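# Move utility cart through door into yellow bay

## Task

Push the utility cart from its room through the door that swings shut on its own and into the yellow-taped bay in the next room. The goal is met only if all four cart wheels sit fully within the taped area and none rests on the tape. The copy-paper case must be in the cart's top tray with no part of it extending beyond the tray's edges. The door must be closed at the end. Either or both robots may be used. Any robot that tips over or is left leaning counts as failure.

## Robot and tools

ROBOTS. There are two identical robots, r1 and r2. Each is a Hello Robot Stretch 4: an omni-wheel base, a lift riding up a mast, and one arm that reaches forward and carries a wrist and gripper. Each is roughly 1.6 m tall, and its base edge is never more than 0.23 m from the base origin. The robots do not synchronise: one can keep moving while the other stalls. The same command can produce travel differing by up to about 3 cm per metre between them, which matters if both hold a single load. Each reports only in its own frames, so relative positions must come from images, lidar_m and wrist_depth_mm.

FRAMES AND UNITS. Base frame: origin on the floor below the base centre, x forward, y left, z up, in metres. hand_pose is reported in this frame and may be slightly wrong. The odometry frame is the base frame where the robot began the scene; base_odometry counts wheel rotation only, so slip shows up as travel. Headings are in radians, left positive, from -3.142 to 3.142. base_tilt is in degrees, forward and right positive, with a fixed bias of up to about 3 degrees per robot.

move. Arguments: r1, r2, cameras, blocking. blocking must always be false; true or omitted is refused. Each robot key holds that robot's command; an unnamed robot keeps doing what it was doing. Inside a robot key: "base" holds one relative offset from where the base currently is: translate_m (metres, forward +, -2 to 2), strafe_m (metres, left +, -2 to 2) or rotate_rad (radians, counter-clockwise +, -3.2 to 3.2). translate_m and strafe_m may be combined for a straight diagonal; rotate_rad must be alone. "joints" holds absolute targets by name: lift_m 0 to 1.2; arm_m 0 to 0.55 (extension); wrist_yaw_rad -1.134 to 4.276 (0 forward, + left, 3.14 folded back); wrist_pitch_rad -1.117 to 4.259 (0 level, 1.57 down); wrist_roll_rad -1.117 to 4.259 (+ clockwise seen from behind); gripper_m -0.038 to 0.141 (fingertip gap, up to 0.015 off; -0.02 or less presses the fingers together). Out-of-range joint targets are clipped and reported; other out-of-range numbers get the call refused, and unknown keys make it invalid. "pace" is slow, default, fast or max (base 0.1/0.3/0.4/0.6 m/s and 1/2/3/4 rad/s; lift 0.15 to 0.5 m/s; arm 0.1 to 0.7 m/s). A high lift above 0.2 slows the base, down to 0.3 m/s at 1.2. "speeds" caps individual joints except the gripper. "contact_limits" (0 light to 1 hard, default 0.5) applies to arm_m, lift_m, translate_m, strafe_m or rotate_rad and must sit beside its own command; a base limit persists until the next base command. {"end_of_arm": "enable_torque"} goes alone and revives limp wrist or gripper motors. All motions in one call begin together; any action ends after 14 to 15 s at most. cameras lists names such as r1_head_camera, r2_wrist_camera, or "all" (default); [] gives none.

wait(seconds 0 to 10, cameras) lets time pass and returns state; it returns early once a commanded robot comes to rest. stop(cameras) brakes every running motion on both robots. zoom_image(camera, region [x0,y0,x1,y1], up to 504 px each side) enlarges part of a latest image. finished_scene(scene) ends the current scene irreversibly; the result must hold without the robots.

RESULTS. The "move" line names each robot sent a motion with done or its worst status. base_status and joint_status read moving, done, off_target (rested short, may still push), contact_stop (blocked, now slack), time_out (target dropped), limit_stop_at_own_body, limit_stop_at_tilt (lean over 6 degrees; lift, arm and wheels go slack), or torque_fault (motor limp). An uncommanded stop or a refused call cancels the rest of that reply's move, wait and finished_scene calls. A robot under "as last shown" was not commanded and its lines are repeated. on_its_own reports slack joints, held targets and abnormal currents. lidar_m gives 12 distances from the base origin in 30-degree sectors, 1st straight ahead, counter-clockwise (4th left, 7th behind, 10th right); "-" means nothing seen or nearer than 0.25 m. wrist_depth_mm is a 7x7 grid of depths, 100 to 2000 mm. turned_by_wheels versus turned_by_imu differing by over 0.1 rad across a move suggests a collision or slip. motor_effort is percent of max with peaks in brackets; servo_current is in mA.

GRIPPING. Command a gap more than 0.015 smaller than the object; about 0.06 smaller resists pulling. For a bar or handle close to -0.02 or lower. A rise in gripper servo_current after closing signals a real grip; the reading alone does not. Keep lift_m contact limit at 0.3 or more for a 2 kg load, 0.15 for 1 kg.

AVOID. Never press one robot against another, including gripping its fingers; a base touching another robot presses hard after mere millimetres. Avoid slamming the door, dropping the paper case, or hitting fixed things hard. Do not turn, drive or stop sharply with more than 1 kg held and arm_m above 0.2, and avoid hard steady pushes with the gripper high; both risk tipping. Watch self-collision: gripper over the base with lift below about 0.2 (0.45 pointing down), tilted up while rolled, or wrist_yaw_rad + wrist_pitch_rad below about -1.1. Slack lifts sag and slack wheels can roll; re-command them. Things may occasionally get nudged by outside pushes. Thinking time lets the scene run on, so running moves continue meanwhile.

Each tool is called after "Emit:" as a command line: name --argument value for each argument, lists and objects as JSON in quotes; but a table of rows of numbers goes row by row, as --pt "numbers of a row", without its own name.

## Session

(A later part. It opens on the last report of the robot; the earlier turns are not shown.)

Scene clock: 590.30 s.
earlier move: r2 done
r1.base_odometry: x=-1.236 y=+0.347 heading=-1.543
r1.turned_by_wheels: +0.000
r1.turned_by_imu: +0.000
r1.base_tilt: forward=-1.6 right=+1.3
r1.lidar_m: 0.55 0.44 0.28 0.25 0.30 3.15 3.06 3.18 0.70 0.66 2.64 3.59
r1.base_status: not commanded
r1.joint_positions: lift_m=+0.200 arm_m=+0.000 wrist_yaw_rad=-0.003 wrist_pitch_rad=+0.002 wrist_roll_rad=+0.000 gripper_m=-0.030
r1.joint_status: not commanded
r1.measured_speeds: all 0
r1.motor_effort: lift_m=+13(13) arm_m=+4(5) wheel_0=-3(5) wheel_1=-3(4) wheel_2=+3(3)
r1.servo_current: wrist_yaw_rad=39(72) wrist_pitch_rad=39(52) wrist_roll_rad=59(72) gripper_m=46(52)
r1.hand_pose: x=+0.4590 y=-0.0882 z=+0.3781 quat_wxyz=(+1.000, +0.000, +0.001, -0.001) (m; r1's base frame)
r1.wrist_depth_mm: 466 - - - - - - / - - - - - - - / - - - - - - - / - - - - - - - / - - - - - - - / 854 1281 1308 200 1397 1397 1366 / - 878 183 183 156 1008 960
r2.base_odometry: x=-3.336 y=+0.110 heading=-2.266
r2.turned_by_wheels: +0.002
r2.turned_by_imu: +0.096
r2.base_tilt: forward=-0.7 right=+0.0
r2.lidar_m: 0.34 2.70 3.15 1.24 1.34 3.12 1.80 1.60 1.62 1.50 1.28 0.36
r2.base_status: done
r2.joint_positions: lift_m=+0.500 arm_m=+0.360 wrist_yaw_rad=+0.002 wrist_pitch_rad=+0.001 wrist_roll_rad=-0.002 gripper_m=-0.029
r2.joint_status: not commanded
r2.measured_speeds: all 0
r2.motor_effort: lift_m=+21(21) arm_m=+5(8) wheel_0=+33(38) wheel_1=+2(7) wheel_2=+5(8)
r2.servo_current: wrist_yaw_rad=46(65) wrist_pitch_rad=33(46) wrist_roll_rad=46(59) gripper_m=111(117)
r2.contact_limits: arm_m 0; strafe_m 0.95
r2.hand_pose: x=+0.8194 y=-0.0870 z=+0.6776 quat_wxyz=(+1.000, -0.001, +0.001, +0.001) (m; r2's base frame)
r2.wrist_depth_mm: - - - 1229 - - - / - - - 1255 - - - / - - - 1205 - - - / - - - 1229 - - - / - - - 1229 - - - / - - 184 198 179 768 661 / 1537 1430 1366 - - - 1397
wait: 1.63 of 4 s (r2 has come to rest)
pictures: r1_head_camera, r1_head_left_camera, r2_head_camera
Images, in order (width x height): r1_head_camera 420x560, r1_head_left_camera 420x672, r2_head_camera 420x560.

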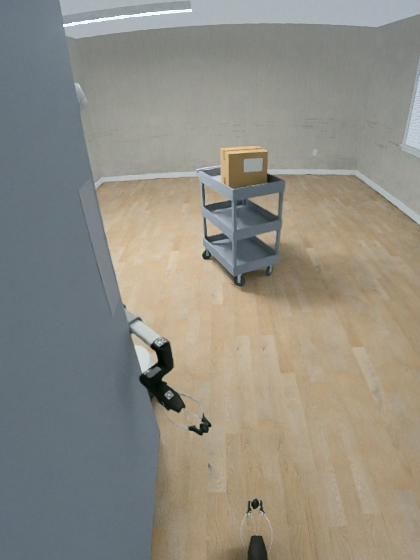

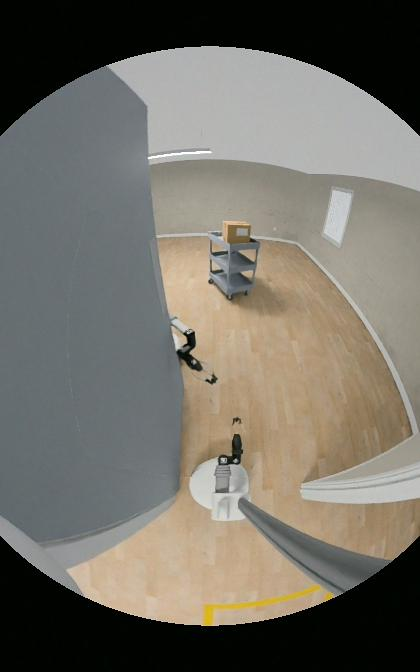

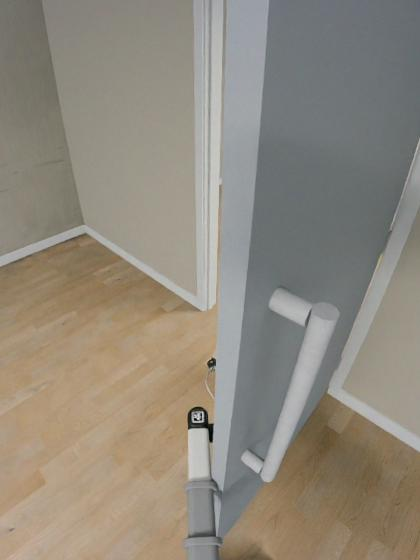

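Emit:
move --blocking false --cameras '[]' --r2 '{"joints":{"arm_m":0.28},"pace":"slow"}' --r1 '{"base":{"strafe_m":-0.15},"pace":"slow","contact_limits":{"strafe_m":0.3}}'

Emit:
wait --seconds 2 --cameras '[]'

Emit:
wait --seconds 1.5 --cameras '["r2_head_camera","r1_head_left_camera","r1_head_camera"]'

Scene clock: 603.47 s.
move: r1 moving; r2 moving
r1.base_odometry: x=-1.251 y=+0.347 heading=-1.543
r1.turned_by_wheels: +0.000
r1.turned_by_imu: +0.000
r1.base_tilt: forward=-1.6 right=+1.2
r1.lidar_m: 0.57 0.46 0.31 0.27 0.32 3.15 3.05 3.14 0.68 0.64 2.62 3.55
r1.base_status: strafe_m moving
r1.joint_positions: lift_m=+0.200 arm_m=+0.000 wrist_yaw_rad=-0.003 wrist_pitch_rad=+0.002 wrist_roll_rad=+0.000 gripper_m=-0.030
r1.joint_status: not commanded
r1.measured_speeds: translate_m=+0.001 strafe_m=-0.056 rotate_rad=-0.003 lift_m=+0.000 arm_m=+0.000 wrist_yaw_rad=+0.000 wrist_pitch_rad=+0.000 wrist_roll_rad=+0.000
r1.motor_effort: lift_m=+13(13) arm_m=+4(5) wheel_0=+6(7) wheel_1=-5(7) wheel_2=+0(2)
r1.servo_current: wrist_yaw_rad=33(59) wrist_pitch_rad=39(46) wrist_roll_rad=26(65) gripper_m=46(46)
r1.contact_limits: strafe_m 0.3
r1.hand_pose: x=+0.4590 y=-0.0882 z=+0.3781 quat_wxyz=(+1.000, +0.000, +0.001, -0.001) (m; r1's base frame)
r1.wrist_depth_mm: 539 - - - - - - / - - - - - - - / - - - - - - - / - - - - - - - / - - - - - - - / 878 1397 1308 198 1430 1397 1366 / - 891 184 182 156 991 991
r2.base_odometry: x=-3.336 y=+0.110 heading=-2.267
r2.turned_by_wheels: -0.002
r2.turned_by_imu: -0.002
r2.base_tilt: forward=-0.7 right=+0.1
r2.lidar_m: 0.31 2.74 3.17 1.21 1.32 3.11 1.80 1.59 1.61 1.47 1.28 0.36
r2.base_status: not commanded
r2.joint_positions: lift_m=+0.500 arm_m=+0.348 wrist_yaw_rad=+0.002 wrist_pitch_rad=+0.001 wrist_roll_rad=-0.002 gripper_m=-0.029
r2.joint_status: arm_m moving
r2.measured_speeds: translate_m=+0.000 strafe_m=+0.000 rotate_rad=+0.000 lift_m=+0.000 arm_m=-0.049 wrist_yaw_rad=+0.000 wrist_pitch_rad=+0.000 wrist_roll_rad=+0.000
r2.motor_effort: lift_m=+21(21) arm_m=-6(11) wheel_0=+10(33) wheel_1=+2(2) wheel_2=+5(5)
r2.servo_current: wrist_yaw_rad=52(52) wrist_pitch_rad=39(39) wrist_roll_rad=46(52) gripper_m=104(111)
r2.contact_limits: strafe_m 0.95
r2.hand_pose: x=+0.8070 y=-0.0870 z=+0.6776 quat_wxyz=(+1.000, -0.001, +0.001, +0.001) (m; r2's base frame)
r2.wrist_depth_mm: - - - 1255 - - - / - - - - - - - / - - - - - - - / - - - - - - - / - - - 1255 - - - / - - 184 198 179 661 1661 / 1537 1464 1397 - - - 1430
pictures: none
No camera images: "cameras" was empty.

Scene clock: 605.03 s.
earlier move: r1 moving; r2 done
r1.base_odometry: x=-1.381 y=+0.343 heading=-1.543
r1.turned_by_wheels: +0.000
r1.turned_by_imu: -0.001
r1.base_tilt: forward=-1.6 right=+1.3
r1.lidar_m: 2.21 0.66 0.45 0.39 0.46 3.14 3.06 3.14 0.53 0.52 2.49 3.37
r1.base_status: strafe_m moving
r1.joint_positions: lift_m=+0.200 arm_m=+0.000 wrist_yaw_rad=-0.003 wrist_pitch_rad=+0.002 wrist_roll_rad=+0.000 gripper_m=-0.030
r1.joint_status: not commanded
r1.measured_speeds: translate_m=+0.001 strafe_m=-0.036 rotate_rad=-0.003 lift_m=+0.000 arm_m=+0.000 wrist_yaw_rad=+0.000 wrist_pitch_rad=+0.000 wrist_roll_rad=+0.000
r1.motor_effort: lift_m=+13(13) arm_m=+4(5) wheel_0=+3(7) wheel_1=-3(7) wheel_2=+1(2)
r1.servo_current: wrist_yaw_rad=52(72) wrist_pitch_rad=46(52) wrist_roll_rad=39(65) gripper_m=39(52)
r1.contact_limits: strafe_m 0.3
r1.hand_pose: x=+0.4590 y=-0.0882 z=+0.3781 quat_wxyz=(+1.000, +0.000, +0.001, -0.001) (m; r1's base frame)
r1.wrist_depth_mm: - - - - - - - / - - - - - - - / - - - - - - - / - - - - - - - / - - - - - - - / 1160 1336 1281 198 1366 1336 1366 / 931 891 183 182 156 1008 991
r2.base_odometry: x=-3.336 y=+0.110 heading=-2.268
r2.turned_by_wheels: +0.000
r2.turned_by_imu: +0.000
r2.base_tilt: forward=-0.7 right=+0.1
r2.lidar_m: 0.33 2.70 3.13 1.24 1.35 3.10 1.78 1.59 1.60 1.46 1.28 0.34
r2.base_status: not commanded
r2.joint_positions: lift_m=+0.500 arm_m=+0.280 wrist_yaw_rad=+0.003 wrist_pitch_rad=+0.001 wrist_roll_rad=-0.002 gripper_m=-0.029
r2.joint_status: all done
r2.measured_speeds: all 0
r2.motor_effort: lift_m=+21(22) arm_m=-10(16) wheel_0=+6(33) wheel_1=+3(3) wheel_2=+7(8)
r2.servo_current: wrist_yaw_rad=59(59) wrist_pitch_rad=46(46) wrist_roll_rad=65(65) gripper_m=111(117)
r2.contact_limits: strafe_m 0.95
r2.hand_pose: x=+0.7400 y=-0.0865 z=+0.6776 quat_wxyz=(+1.000, -0.001, +0.001, +0.002) (m; r2's base frame)
r2.wrist_depth_mm: - - - - - - - / - - - 1366 - - - / - - - 1336 - - - / - - - 1336 - - - / - - - 1336 - - - / - - 186 198 178 1808 - / 1537 1464 1464 - - - 1464
wait: 1.57 of 2 s (r2 has come to rest)
pictures: none
No camera images: "cameras" was empty.

Scene clock: 605.60 s.
earlier move: r1 done
r1.base_odometry: x=-1.386 y=+0.343 heading=-1.543
r1.turned_by_wheels: +0.000
r1.turned_by_imu: +0.000
r1.base_tilt: forward=-1.6 right=+1.3
r1.lidar_m: 2.21 0.66 0.44 0.40 0.47 3.15 3.04 3.18 0.53 0.52 2.48 3.36
r1.base_status: done
r1.joint_positions: lift_m=+0.200 arm_m=+0.000 wrist_yaw_rad=-0.003 wrist_pitch_rad=+0.002 wrist_roll_rad=+0.000 gripper_m=-0.030
r1.joint_status: not commanded
r1.measured_speeds: all 0
r1.motor_effort: lift_m=+13(13) arm_m=+4(5) wheel_0=+2(7) wheel_1=-4(7) wheel_2=+0(2)
r1.servo_current: wrist_yaw_rad=26(72) wrist_pitch_rad=52(52) wrist_roll_rad=46(65) gripper_m=39(52)
r1.contact_limits: strafe_m 0.3
r1.hand_pose: x=+0.4590 y=-0.0882 z=+0.3781 quat_wxyz=(+1.000, +0.000, +0.001, -0.001) (m; r1's base frame)
r1.wrist_depth_mm: - - - - - - - / - - - - - - - / - - - - - - - / - - - - - - - / - - - - - - - / 1160 1397 1281 198 1397 1366 1336 / 946 904 183 182 156 976 976
r2.base_odometry: x=-3.336 y=+0.110 heading=-2.268
r2.turned_by_wheels: +0.000
r2.turned_by_imu: +0.000
r2.base_tilt: forward=-0.7 right=+0.1
r2.lidar_m: 0.34 2.76 3.15 1.24 1.33 3.11 1.84 1.59 1.60 1.46 1.27 0.35
r2.base_status: not commanded
r2.joint_positions: lift_m=+0.500 arm_m=+0.280 wrist_yaw_rad=+0.003 wrist_pitch_rad=+0.001 wrist_roll_rad=-0.002 gripper_m=-0.029
r2.joint_status: all done
r2.measured_speeds: all 0
r2.motor_effort: lift_m=+21(22) arm_m=-10(16) wheel_0=+6(33) wheel_1=+2(3) wheel_2=+7(8)
r2.servo_current: wrist_yaw_rad=52(65) wrist_pitch_rad=46(46) wrist_roll_rad=59(65) gripper_m=111(117)
r2.contact_limits: strafe_m 0.95
r2.hand_pose: x=+0.7400 y=-0.0865 z=+0.6776 quat_wxyz=(+1.000, -0.001, +0.001, +0.002) (m; r2's base frame)
r2.wrist_depth_mm: - - - - - - - / - - - 1336 - - - / - - - 1308 - - - / - - - 1336 - - - / - - - 1336 - - - / - - 185 198 179 1863 - / 1537 1430 1499 - - - 1430
wait: 0.57 of 1.5 s (r1 has come to rest)
pictures: r1_head_camera, r1_head_left_camera, r2_head_camera
Images, in order (width x height): r1_head_camera 420x560, r1_head_left_camera 420x672, r2_head_camera 420x560.

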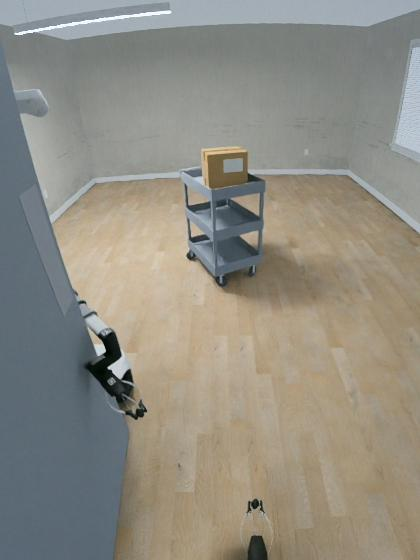

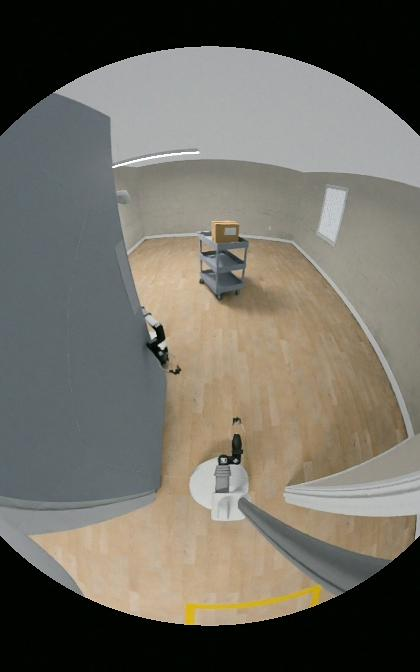

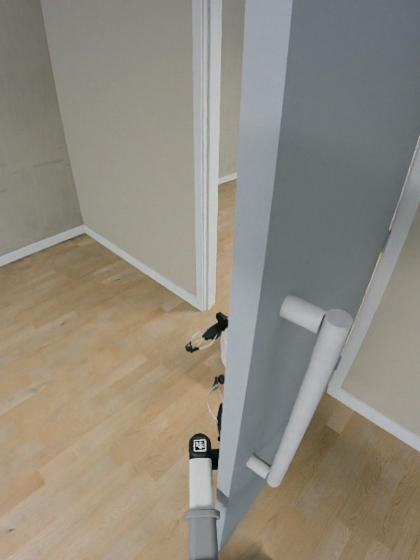

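Emit:
move --r1 '{"base":{"translate_m":0.9},"contact_limits":{"translate_m":0.3}}' --blocking false --cameras '[]'

Emit:
wait --seconds 6 --cameras '["r1_head_camera","r1_head_left_camera","r2_head_camera"]'

Scene clock: 623.03 s.
move: r1 moving
r1.base_odometry: x=-1.385 y=+0.311 heading=-1.543
r1.turned_by_wheels: +0.000
r1.turned_by_imu: +0.000
r1.base_tilt: forward=-1.6 right=+1.3
r1.lidar_m: 2.18 0.62 0.42 0.42 0.45 3.19 3.08 3.18 0.52 0.53 2.49 3.36
r1.base_status: translate_m moving
r1.joint_positions: lift_m=+0.200 arm_m=+0.000 wrist_yaw_rad=-0.003 wrist_pitch_rad=+0.002 wrist_roll_rad=+0.000 gripper_m=-0.030
r1.joint_status: not commanded
r1.measured_speeds: translate_m=+0.123 strafe_m=+0.001 rotate_rad=+0.000 lift_m=+0.000 arm_m=+0.000 wrist_yaw_rad=+0.000 wrist_pitch_rad=+0.000 wrist_roll_rad=+0.000
r1.motor_effort: lift_m=+13(13) arm_m=+5(5) wheel_0=+6(7) wheel_1=+5(8) wheel_2=-8(9)
r1.servo_current: wrist_yaw_rad=59(72) wrist_pitch_rad=46(46) wrist_roll_rad=52(59) gripper_m=39(52)
r1.contact_limits: translate_m 0.3
r1.hand_pose: x=+0.4590 y=-0.0882 z=+0.3781 quat_wxyz=(+1.000, +0.000, +0.001, -0.001) (m; r1's base frame)
r1.wrist_depth_mm: - - - - - - - / - - - - - - - / - - - - - - - / - - - - - - - / - - - - - - - / 1205 1397 1255 199 1366 1366 1336 / 946 891 183 182 156 991 991
r2: as last shown
r2.base_tilt: forward=-0.6 right=+0.1
r2.lidar_m: 0.32 2.72 3.15 1.22 1.32 3.10 1.84 1.58 1.61 1.47 1.26 0.35
r2.motor_effort: lift_m=+21(21) arm_m=-10(11) wheel_0=+6(6) wheel_1=+2(2) wheel_2=+7(7)
r2.servo_current: wrist_yaw_rad=46(52) wrist_pitch_rad=39(46) wrist_roll_rad=46(52) gripper_m=111(117)
r2.contact_limits: strafe_m 0.95
r2.wrist_depth_mm: - - - - - - - / - - - 1336 - - - / - - - 1336 - - - / - - - 1336 - - - / - - - 1336 - - - / - - 185 198 178 1863 - / 1576 1430 1464 - - - 1430
pictures: none
No camera images: "cameras" was empty.

Scene clock: 627.03 s.
earlier move: r1 done
r1.base_odometry: x=-1.361 y=-0.557 heading=-1.542
r1.turned_by_wheels: +0.000
r1.turned_by_imu: +0.000
r1.base_tilt: forward=-1.6 right=+1.3
r1.lidar_m: 1.31 3.37 0.56 0.37 0.35 0.65 4.05 1.11 1.39 2.39 2.47 3.35
r1.base_status: done
r1.joint_positions: lift_m=+0.200 arm_m=+0.000 wrist_yaw_rad=-0.003 wrist_pitch_rad=+0.002 wrist_roll_rad=+0.000 gripper_m=-0.030
r1.joint_status: not commanded
r1.measured_speeds: all 0
r1.motor_effort: lift_m=+13(14) arm_m=+4(5) wheel_0=+3(9) wheel_1=+1(8) wheel_2=+1(10)
r1.servo_current: wrist_yaw_rad=52(72) wrist_pitch_rad=39(59) wrist_roll_rad=46(72) gripper_m=39(52)
r1.contact_limits: translate_m 0.3
r1.hand_pose: x=+0.4590 y=-0.0882 z=+0.3780 quat_wxyz=(+1.000, +0.000, +0.001, -0.001) (m; r1's base frame)
r1.wrist_depth_mm: - - - 1308 - - - / - - - - - - - / - - - - - - - / - - - - - - - / - - - - - - - / 1430 1430 1078 198 1430 1397 1366 / 991 904 183 183 156 991 976
r2.base_odometry: x=-3.336 y=+0.110 heading=-2.268
r2.turned_by_wheels: +0.000
r2.turned_by_imu: +0.001
r2.base_tilt: forward=-0.7 right=+0.1
r2.lidar_m: 0.33 0.59 0.81 1.24 1.32 3.10 1.83 1.61 1.59 1.49 1.26 0.34
r2.base_status: not commanded
r2.joint_positions: lift_m=+0.500 arm_m=+0.280 wrist_yaw_rad=+0.003 wrist_pitch_rad=+0.001 wrist_roll_rad=-0.002 gripper_m=-0.029
r2.joint_status: not commanded
r2.measured_speeds: all 0
r2.motor_effort: lift_m=+21(21) arm_m=-10(11) wheel_0=+5(6) wheel_1=+2(3) wheel_2=+7(8)
r2.servo_current: wrist_yaw_rad=52(59) wrist_pitch_rad=33(46) wrist_roll_rad=46(72) gripper_m=117(117)
r2.contact_limits: strafe_m 0.95
r2.hand_pose: x=+0.7400 y=-0.0865 z=+0.6776 quat_wxyz=(+1.000, -0.001, +0.001, +0.002) (m; r2's base frame)
r2.wrist_depth_mm: - - - - - - - / - - - 1336 - - - / - - - 1336 - - - / - - - 1336 - - - / - - - 1336 - - - / - - 185 199 179 - - / 347 1464 1464 - - - 1430
wait: 4.00 of 6 s (r1 has come to rest)
pictures: r1_head_camera, r1_head_left_camera, r2_head_camera
Images, in order (width x height): r1_head_camera 420x560, r1_head_left_camera 420x672, r2_head_camera 420x560.

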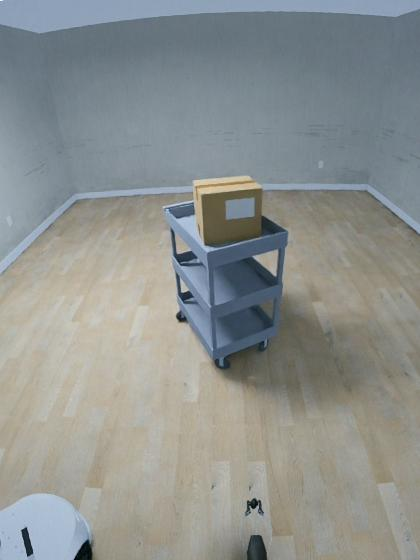

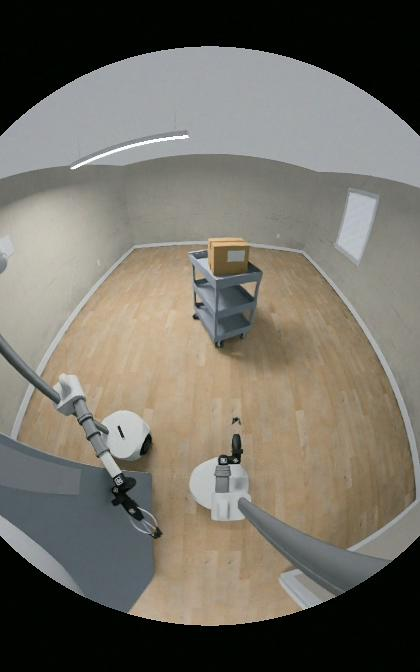

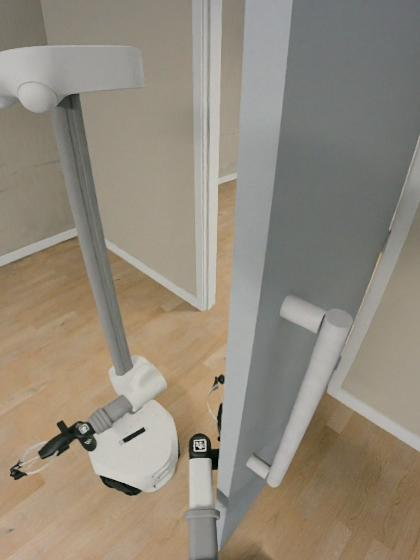

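Emit:
move --r1 '{"base":{"translate_m":0.4,"strafe_m":-0.75},"joints":{"lift_m":0.4,"gripper_m":0.12,"wrist_roll_rad":1.57},"contact_limits":{"translate_m":0.3}}' --blocking false --cameras '[]'

Emit:
wait --seconds 8 --cameras '[]'

Emit:
move --r1 '{"base":{"translate_m":1.95},"contact_limits":{"translate_m":0.3},"pace":"fast"}' --blocking false --cameras '[]'

Emit:
wait --seconds 10 --cameras '["r1_head_left_camera"]'

Scene clock: 640.23 s.
move: r1 moving
r1.base_odometry: x=-1.388 y=-0.572 heading=-1.543
r1.turned_by_wheels: +0.000
r1.turned_by_imu: +0.000
r1.base_tilt: forward=-1.6 right=+1.3
r1.lidar_m: 1.31 3.39 0.61 0.42 0.37 0.70 4.08 1.10 1.42 2.36 2.43 3.31
r1.base_status: translate_m moving; strafe_m moving
r1.joint_positions: lift_m=+0.238 arm_m=+0.000 wrist_yaw_rad=-0.003 wrist_pitch_rad=+0.002 wrist_roll_rad=+0.582 gripper_m=-0.004
r1.joint_status: lift_m moving; wrist_roll_rad moving; gripper_m moving
r1.measured_speeds: translate_m=+0.059 strafe_m=-0.106 rotate_rad=+0.005 lift_m=+0.146 arm_m=+0.000 wrist_yaw_rad=+0.000 wrist_pitch_rad=+0.000 wrist_roll_rad=+1.820
r1.motor_effort: lift_m=+25(26) arm_m=+4(4) wheel_0=+9(11) wheel_1=-5(8) wheel_2=-4(6)
r1.servo_current: wrist_yaw_rad=52(59) wrist_pitch_rad=33(52) wrist_roll_rad=85(117) gripper_m=85(85)
r1.contact_limits: translate_m 0.3
r1.hand_pose: x=+0.4590 y=-0.0882 z=+0.4152 quat_wxyz=(+0.958, +0.287, +0.001, -0.002) (m; r1's base frame)
r1.wrist_depth_mm: - - - - - - - / - - 1281 - - - - / - - - - - - 1808 / - - - - - 1756 1229 / - - - - 1537 1182 931 / - - - 202 1078 904 741 / - - 180 166 154 699 615
r2: as last shown
r2.turned_by_imu: +0.000
r2.lidar_m: 0.33 0.61 0.82 1.26 1.34 3.09 1.84 1.59 1.62 1.45 1.29 0.35
r2.motor_effort: lift_m=+21(21) arm_m=-10(11) wheel_0=+6(6) wheel_1=+3(3) wheel_2=+7(7)
r2.servo_current: wrist_yaw_rad=46(59) wrist_pitch_rad=33(46) wrist_roll_rad=46(59) gripper_m=111(117)
r2.contact_limits: strafe_m 0.95
r2.wrist_depth_mm: - - - - - - - / - - - 1366 - - - / - - - 1336 - - - / - - - 1336 - - - / - - - 1308 - - - / 375 - 185 198 179 - - / 357 1464 1464 - - - 1464
pictures: none
No camera images: "cameras" was empty.

Scene clock: 644.07 s.
earlier move: r1 done
r1.base_odometry: x=-2.099 y=-0.978 heading=-1.543
r1.turned_by_wheels: +0.000
r1.turned_by_imu: -0.004
r1.base_tilt: forward=-1.6 right=+1.3
r1.lidar_m: 4.39 1.16 3.22 1.25 1.19 1.66 1.35 1.41 1.71 1.61 1.71 2.30
r1.base_status: done
r1.joint_positions: lift_m=+0.400 arm_m=+0.000 wrist_yaw_rad=-0.003 wrist_pitch_rad=+0.002 wrist_roll_rad=+1.568 gripper_m=+0.120
r1.joint_status: all done
r1.measured_speeds: all 0
r1.motor_effort: lift_m=+24(28) arm_m=+4(5) wheel_0=+1(12) wheel_1=-3(8) wheel_2=-1(7)
r1.servo_current: wrist_yaw_rad=46(65) wrist_pitch_rad=52(52) wrist_roll_rad=59(117) gripper_m=39(91)
r1.contact_limits: translate_m 0.3
r1.hand_pose: x=+0.4590 y=-0.0882 z=+0.5772 quat_wxyz=(+0.708, +0.706, +0.000, -0.002) (m; r1's base frame)
r1.wrist_depth_mm: - - - - - 1160 809 / - - - - - 1160 820 / - - - - - 1182 831 / - - - - - 1182 820 / - - - - - 1182 831 / - - - - - 213 842 / - - - 144 1863 1308 842
r2.base_odometry: x=-3.336 y=+0.110 heading=-2.268
r2.turned_by_wheels: +0.000
r2.turned_by_imu: +0.001
r2.base_tilt: forward=-0.6 right=+0.1
r2.lidar_m: 0.32 1.31 1.29 1.22 1.33 3.09 1.83 1.60 1.60 1.46 1.28 0.35
r2.base_status: not commanded
r2.joint_positions: lift_m=+0.500 arm_m=+0.280 wrist_yaw_rad=+0.003 wrist_pitch_rad=+0.001 wrist_roll_rad=-0.002 gripper_m=-0.029
r2.joint_status: not commanded
r2.measured_speeds: all 0
r2.motor_effort: lift_m=+21(21) arm_m=-11(11) wheel_0=+6(6) wheel_1=+2(3) wheel_2=+7(8)
r2.servo_current: wrist_yaw_rad=46(59) wrist_pitch_rad=39(46) wrist_roll_rad=52(65) gripper_m=104(117)
r2.contact_limits: strafe_m 0.95
r2.hand_pose: x=+0.7400 y=-0.0865 z=+0.6776 quat_wxyz=(+1.000, -0.001, +0.001, +0.002) (m; r2's base frame)
r2.wrist_depth_mm: - - - - - - - / - - - 1308 - - - / - - - 1366 - - - / - - - 1366 - - - / - - - 1308 - - - / - - 185 198 179 - - / 1537 1430 1499 - - - 1430
wait: 3.83 of 8 s (r1 has come to rest)
pictures: none
No camera images: "cameras" was empty.

Scene clock: 644.57 s.
move: r1 moving
r1.base_odometry: x=-2.098 y=-1.028 heading=-1.543
r1.turned_by_wheels: +0.000
r1.turned_by_imu: +0.000
r1.base_tilt: forward=-1.6 right=+1.3
r1.lidar_m: 4.36 1.12 3.24 1.28 1.20 1.71 1.40 1.47 1.71 1.61 1.71 2.28
r1.base_status: translate_m moving
r1.joint_positions: lift_m=+0.400 arm_m=+0.000 wrist_yaw_rad=-0.003 wrist_pitch_rad=+0.002 wrist_roll_rad=+1.568 gripper_m=+0.120
r1.joint_status: not commanded
r1.measured_speeds: translate_m=+0.193 strafe_m=-0.001 rotate_rad=-0.007 lift_m=+0.000 arm_m=+0.000 wrist_yaw_rad=+0.000 wrist_pitch_rad=+0.000 wrist_roll_rad=+0.000
r1.motor_effort: lift_m=+24(24) arm_m=+4(5) wheel_0=+7(9) wheel_1=+7(8) wheel_2=-12(12)
r1.servo_current: wrist_yaw_rad=33(65) wrist_pitch_rad=39(52) wrist_roll_rad=59(65) gripper_m=46(46)
r1.contact_limits: translate_m 0.3
r1.hand_pose: x=+0.4590 y=-0.0882 z=+0.5772 quat_wxyz=(+0.708, +0.706, +0.000, -0.002) (m; r1's base frame)
r1.wrist_depth_mm: - - - - - 1160 809 / - - - - - 1160 820 / - - - - - 1160 820 / - - - - - 1205 820 / - - - - - 1182 842 / - - - - - 214 831 / - - - 145 1863 1308 831
r2: as last shown
r2.turned_by_imu: +0.000
r2.base_tilt: forward=-0.7 right=+0.1
r2.lidar_m: 0.32 1.34 1.29 1.21 1.33 3.10 1.85 1.57 1.61 1.49 1.28 0.35
r2.motor_effort: lift_m=+21(21) arm_m=-11(11) wheel_0=+6(6) wheel_1=+2(2) wheel_2=+7(7)
r2.servo_current: wrist_yaw_rad=46(59) wrist_pitch_rad=39(46) wrist_roll_rad=39(59) gripper_m=111(117)
r2.contact_limits: strafe_m 0.95
r2.wrist_depth_mm: - - - - - - - / - - - 1336 - - - / - - - 1366 - - - / - - - 1397 - - - / - - - 1308 - - - / - - 185 198 179 - - / 1537 1464 1464 - - - 1430
pictures: none
No camera images: "cameras" was empty.

Scene clock: 650.23 s.
earlier move: r1 done
r1.base_odometry: x=-2.044 y=-2.927 heading=-1.542
r1.turned_by_wheels: +0.000
r1.turned_by_imu: +0.001
r1.base_tilt: forward=-1.6 right=+1.3
r1.lidar_m: 2.47 2.59 3.27 3.09 0.70 0.74 3.38 2.33 1.70 1.60 1.65 2.23
r1.base_status: done
r1.joint_positions: lift_m=+0.400 arm_m=+0.000 wrist_yaw_rad=-0.002 wrist_pitch_rad=+0.002 wrist_roll_rad=+1.568 gripper_m=+0.120
r1.joint_status: not commanded
r1.measured_speeds: all 0
r1.motor_effort: lift_m=+24(24) arm_m=+4(5) wheel_0=+1(10) wheel_1=+2(9) wheel_2=+1(13)
r1.servo_current: wrist_yaw_rad=59(72) wrist_pitch_rad=39(52) wrist_roll_rad=52(65) gripper_m=39(52)
r1.contact_limits: translate_m 0.3
r1.hand_pose: x=+0.4590 y=-0.0881 z=+0.5772 quat_wxyz=(+0.708, +0.706, +0.000, -0.002) (m; r1's base frame)
r1.wrist_depth_mm: - - - - - 1160 798 / - - - - - 1138 820 / - - - - - 1205 820 / - - - - - 1182 820 / - - - - - 1205 842 / - - - - - 213 831 / - - - 145 1921 1281 831
r2.base_odometry: x=-3.336 y=+0.110 heading=-2.268
r2.turned_by_wheels: +0.000
r2.turned_by_imu: +0.001
r2.base_tilt: forward=-0.7 right=+0.1
r2.lidar_m: 0.33 2.74 3.17 1.24 1.32 3.09 1.83 1.61 1.59 1.47 1.27 0.35
r2.base_status: not commanded
r2.joint_positions: lift_m=+0.500 arm_m=+0.280 wrist_yaw_rad=+0.003 wrist_pitch_rad=+0.001 wrist_roll_rad=-0.002 gripper_m=-0.029
r2.joint_status: not commanded
r2.measured_speeds: all 0
r2.motor_effort: lift_m=+21(21) arm_m=-11(11) wheel_0=+6(6) wheel_1=+2(3) wheel_2=+7(8)
r2.servo_current: wrist_yaw_rad=59(65) wrist_pitch_rad=33(46) wrist_roll_rad=46(59) gripper_m=111(117)
r2.contact_limits: strafe_m 0.95
r2.hand_pose: x=+0.7400 y=-0.0865 z=+0.6776 quat_wxyz=(+1.000, -0.001, +0.001, +0.002) (m; r2's base frame)
r2.wrist_depth_mm: - - - - - - - / - - - 1336 - - - / - - - 1336 - - - / - - - 1336 - - - / - - - 1281 - - - / - - 185 198 179 - - / 1537 1464 1464 - - - 1464
wait: 5.67 of 10 s (r1 has come to rest)
pictures: r1_head_left_camera
Images, in order (width x height): r1_head_left_camera 420x672.

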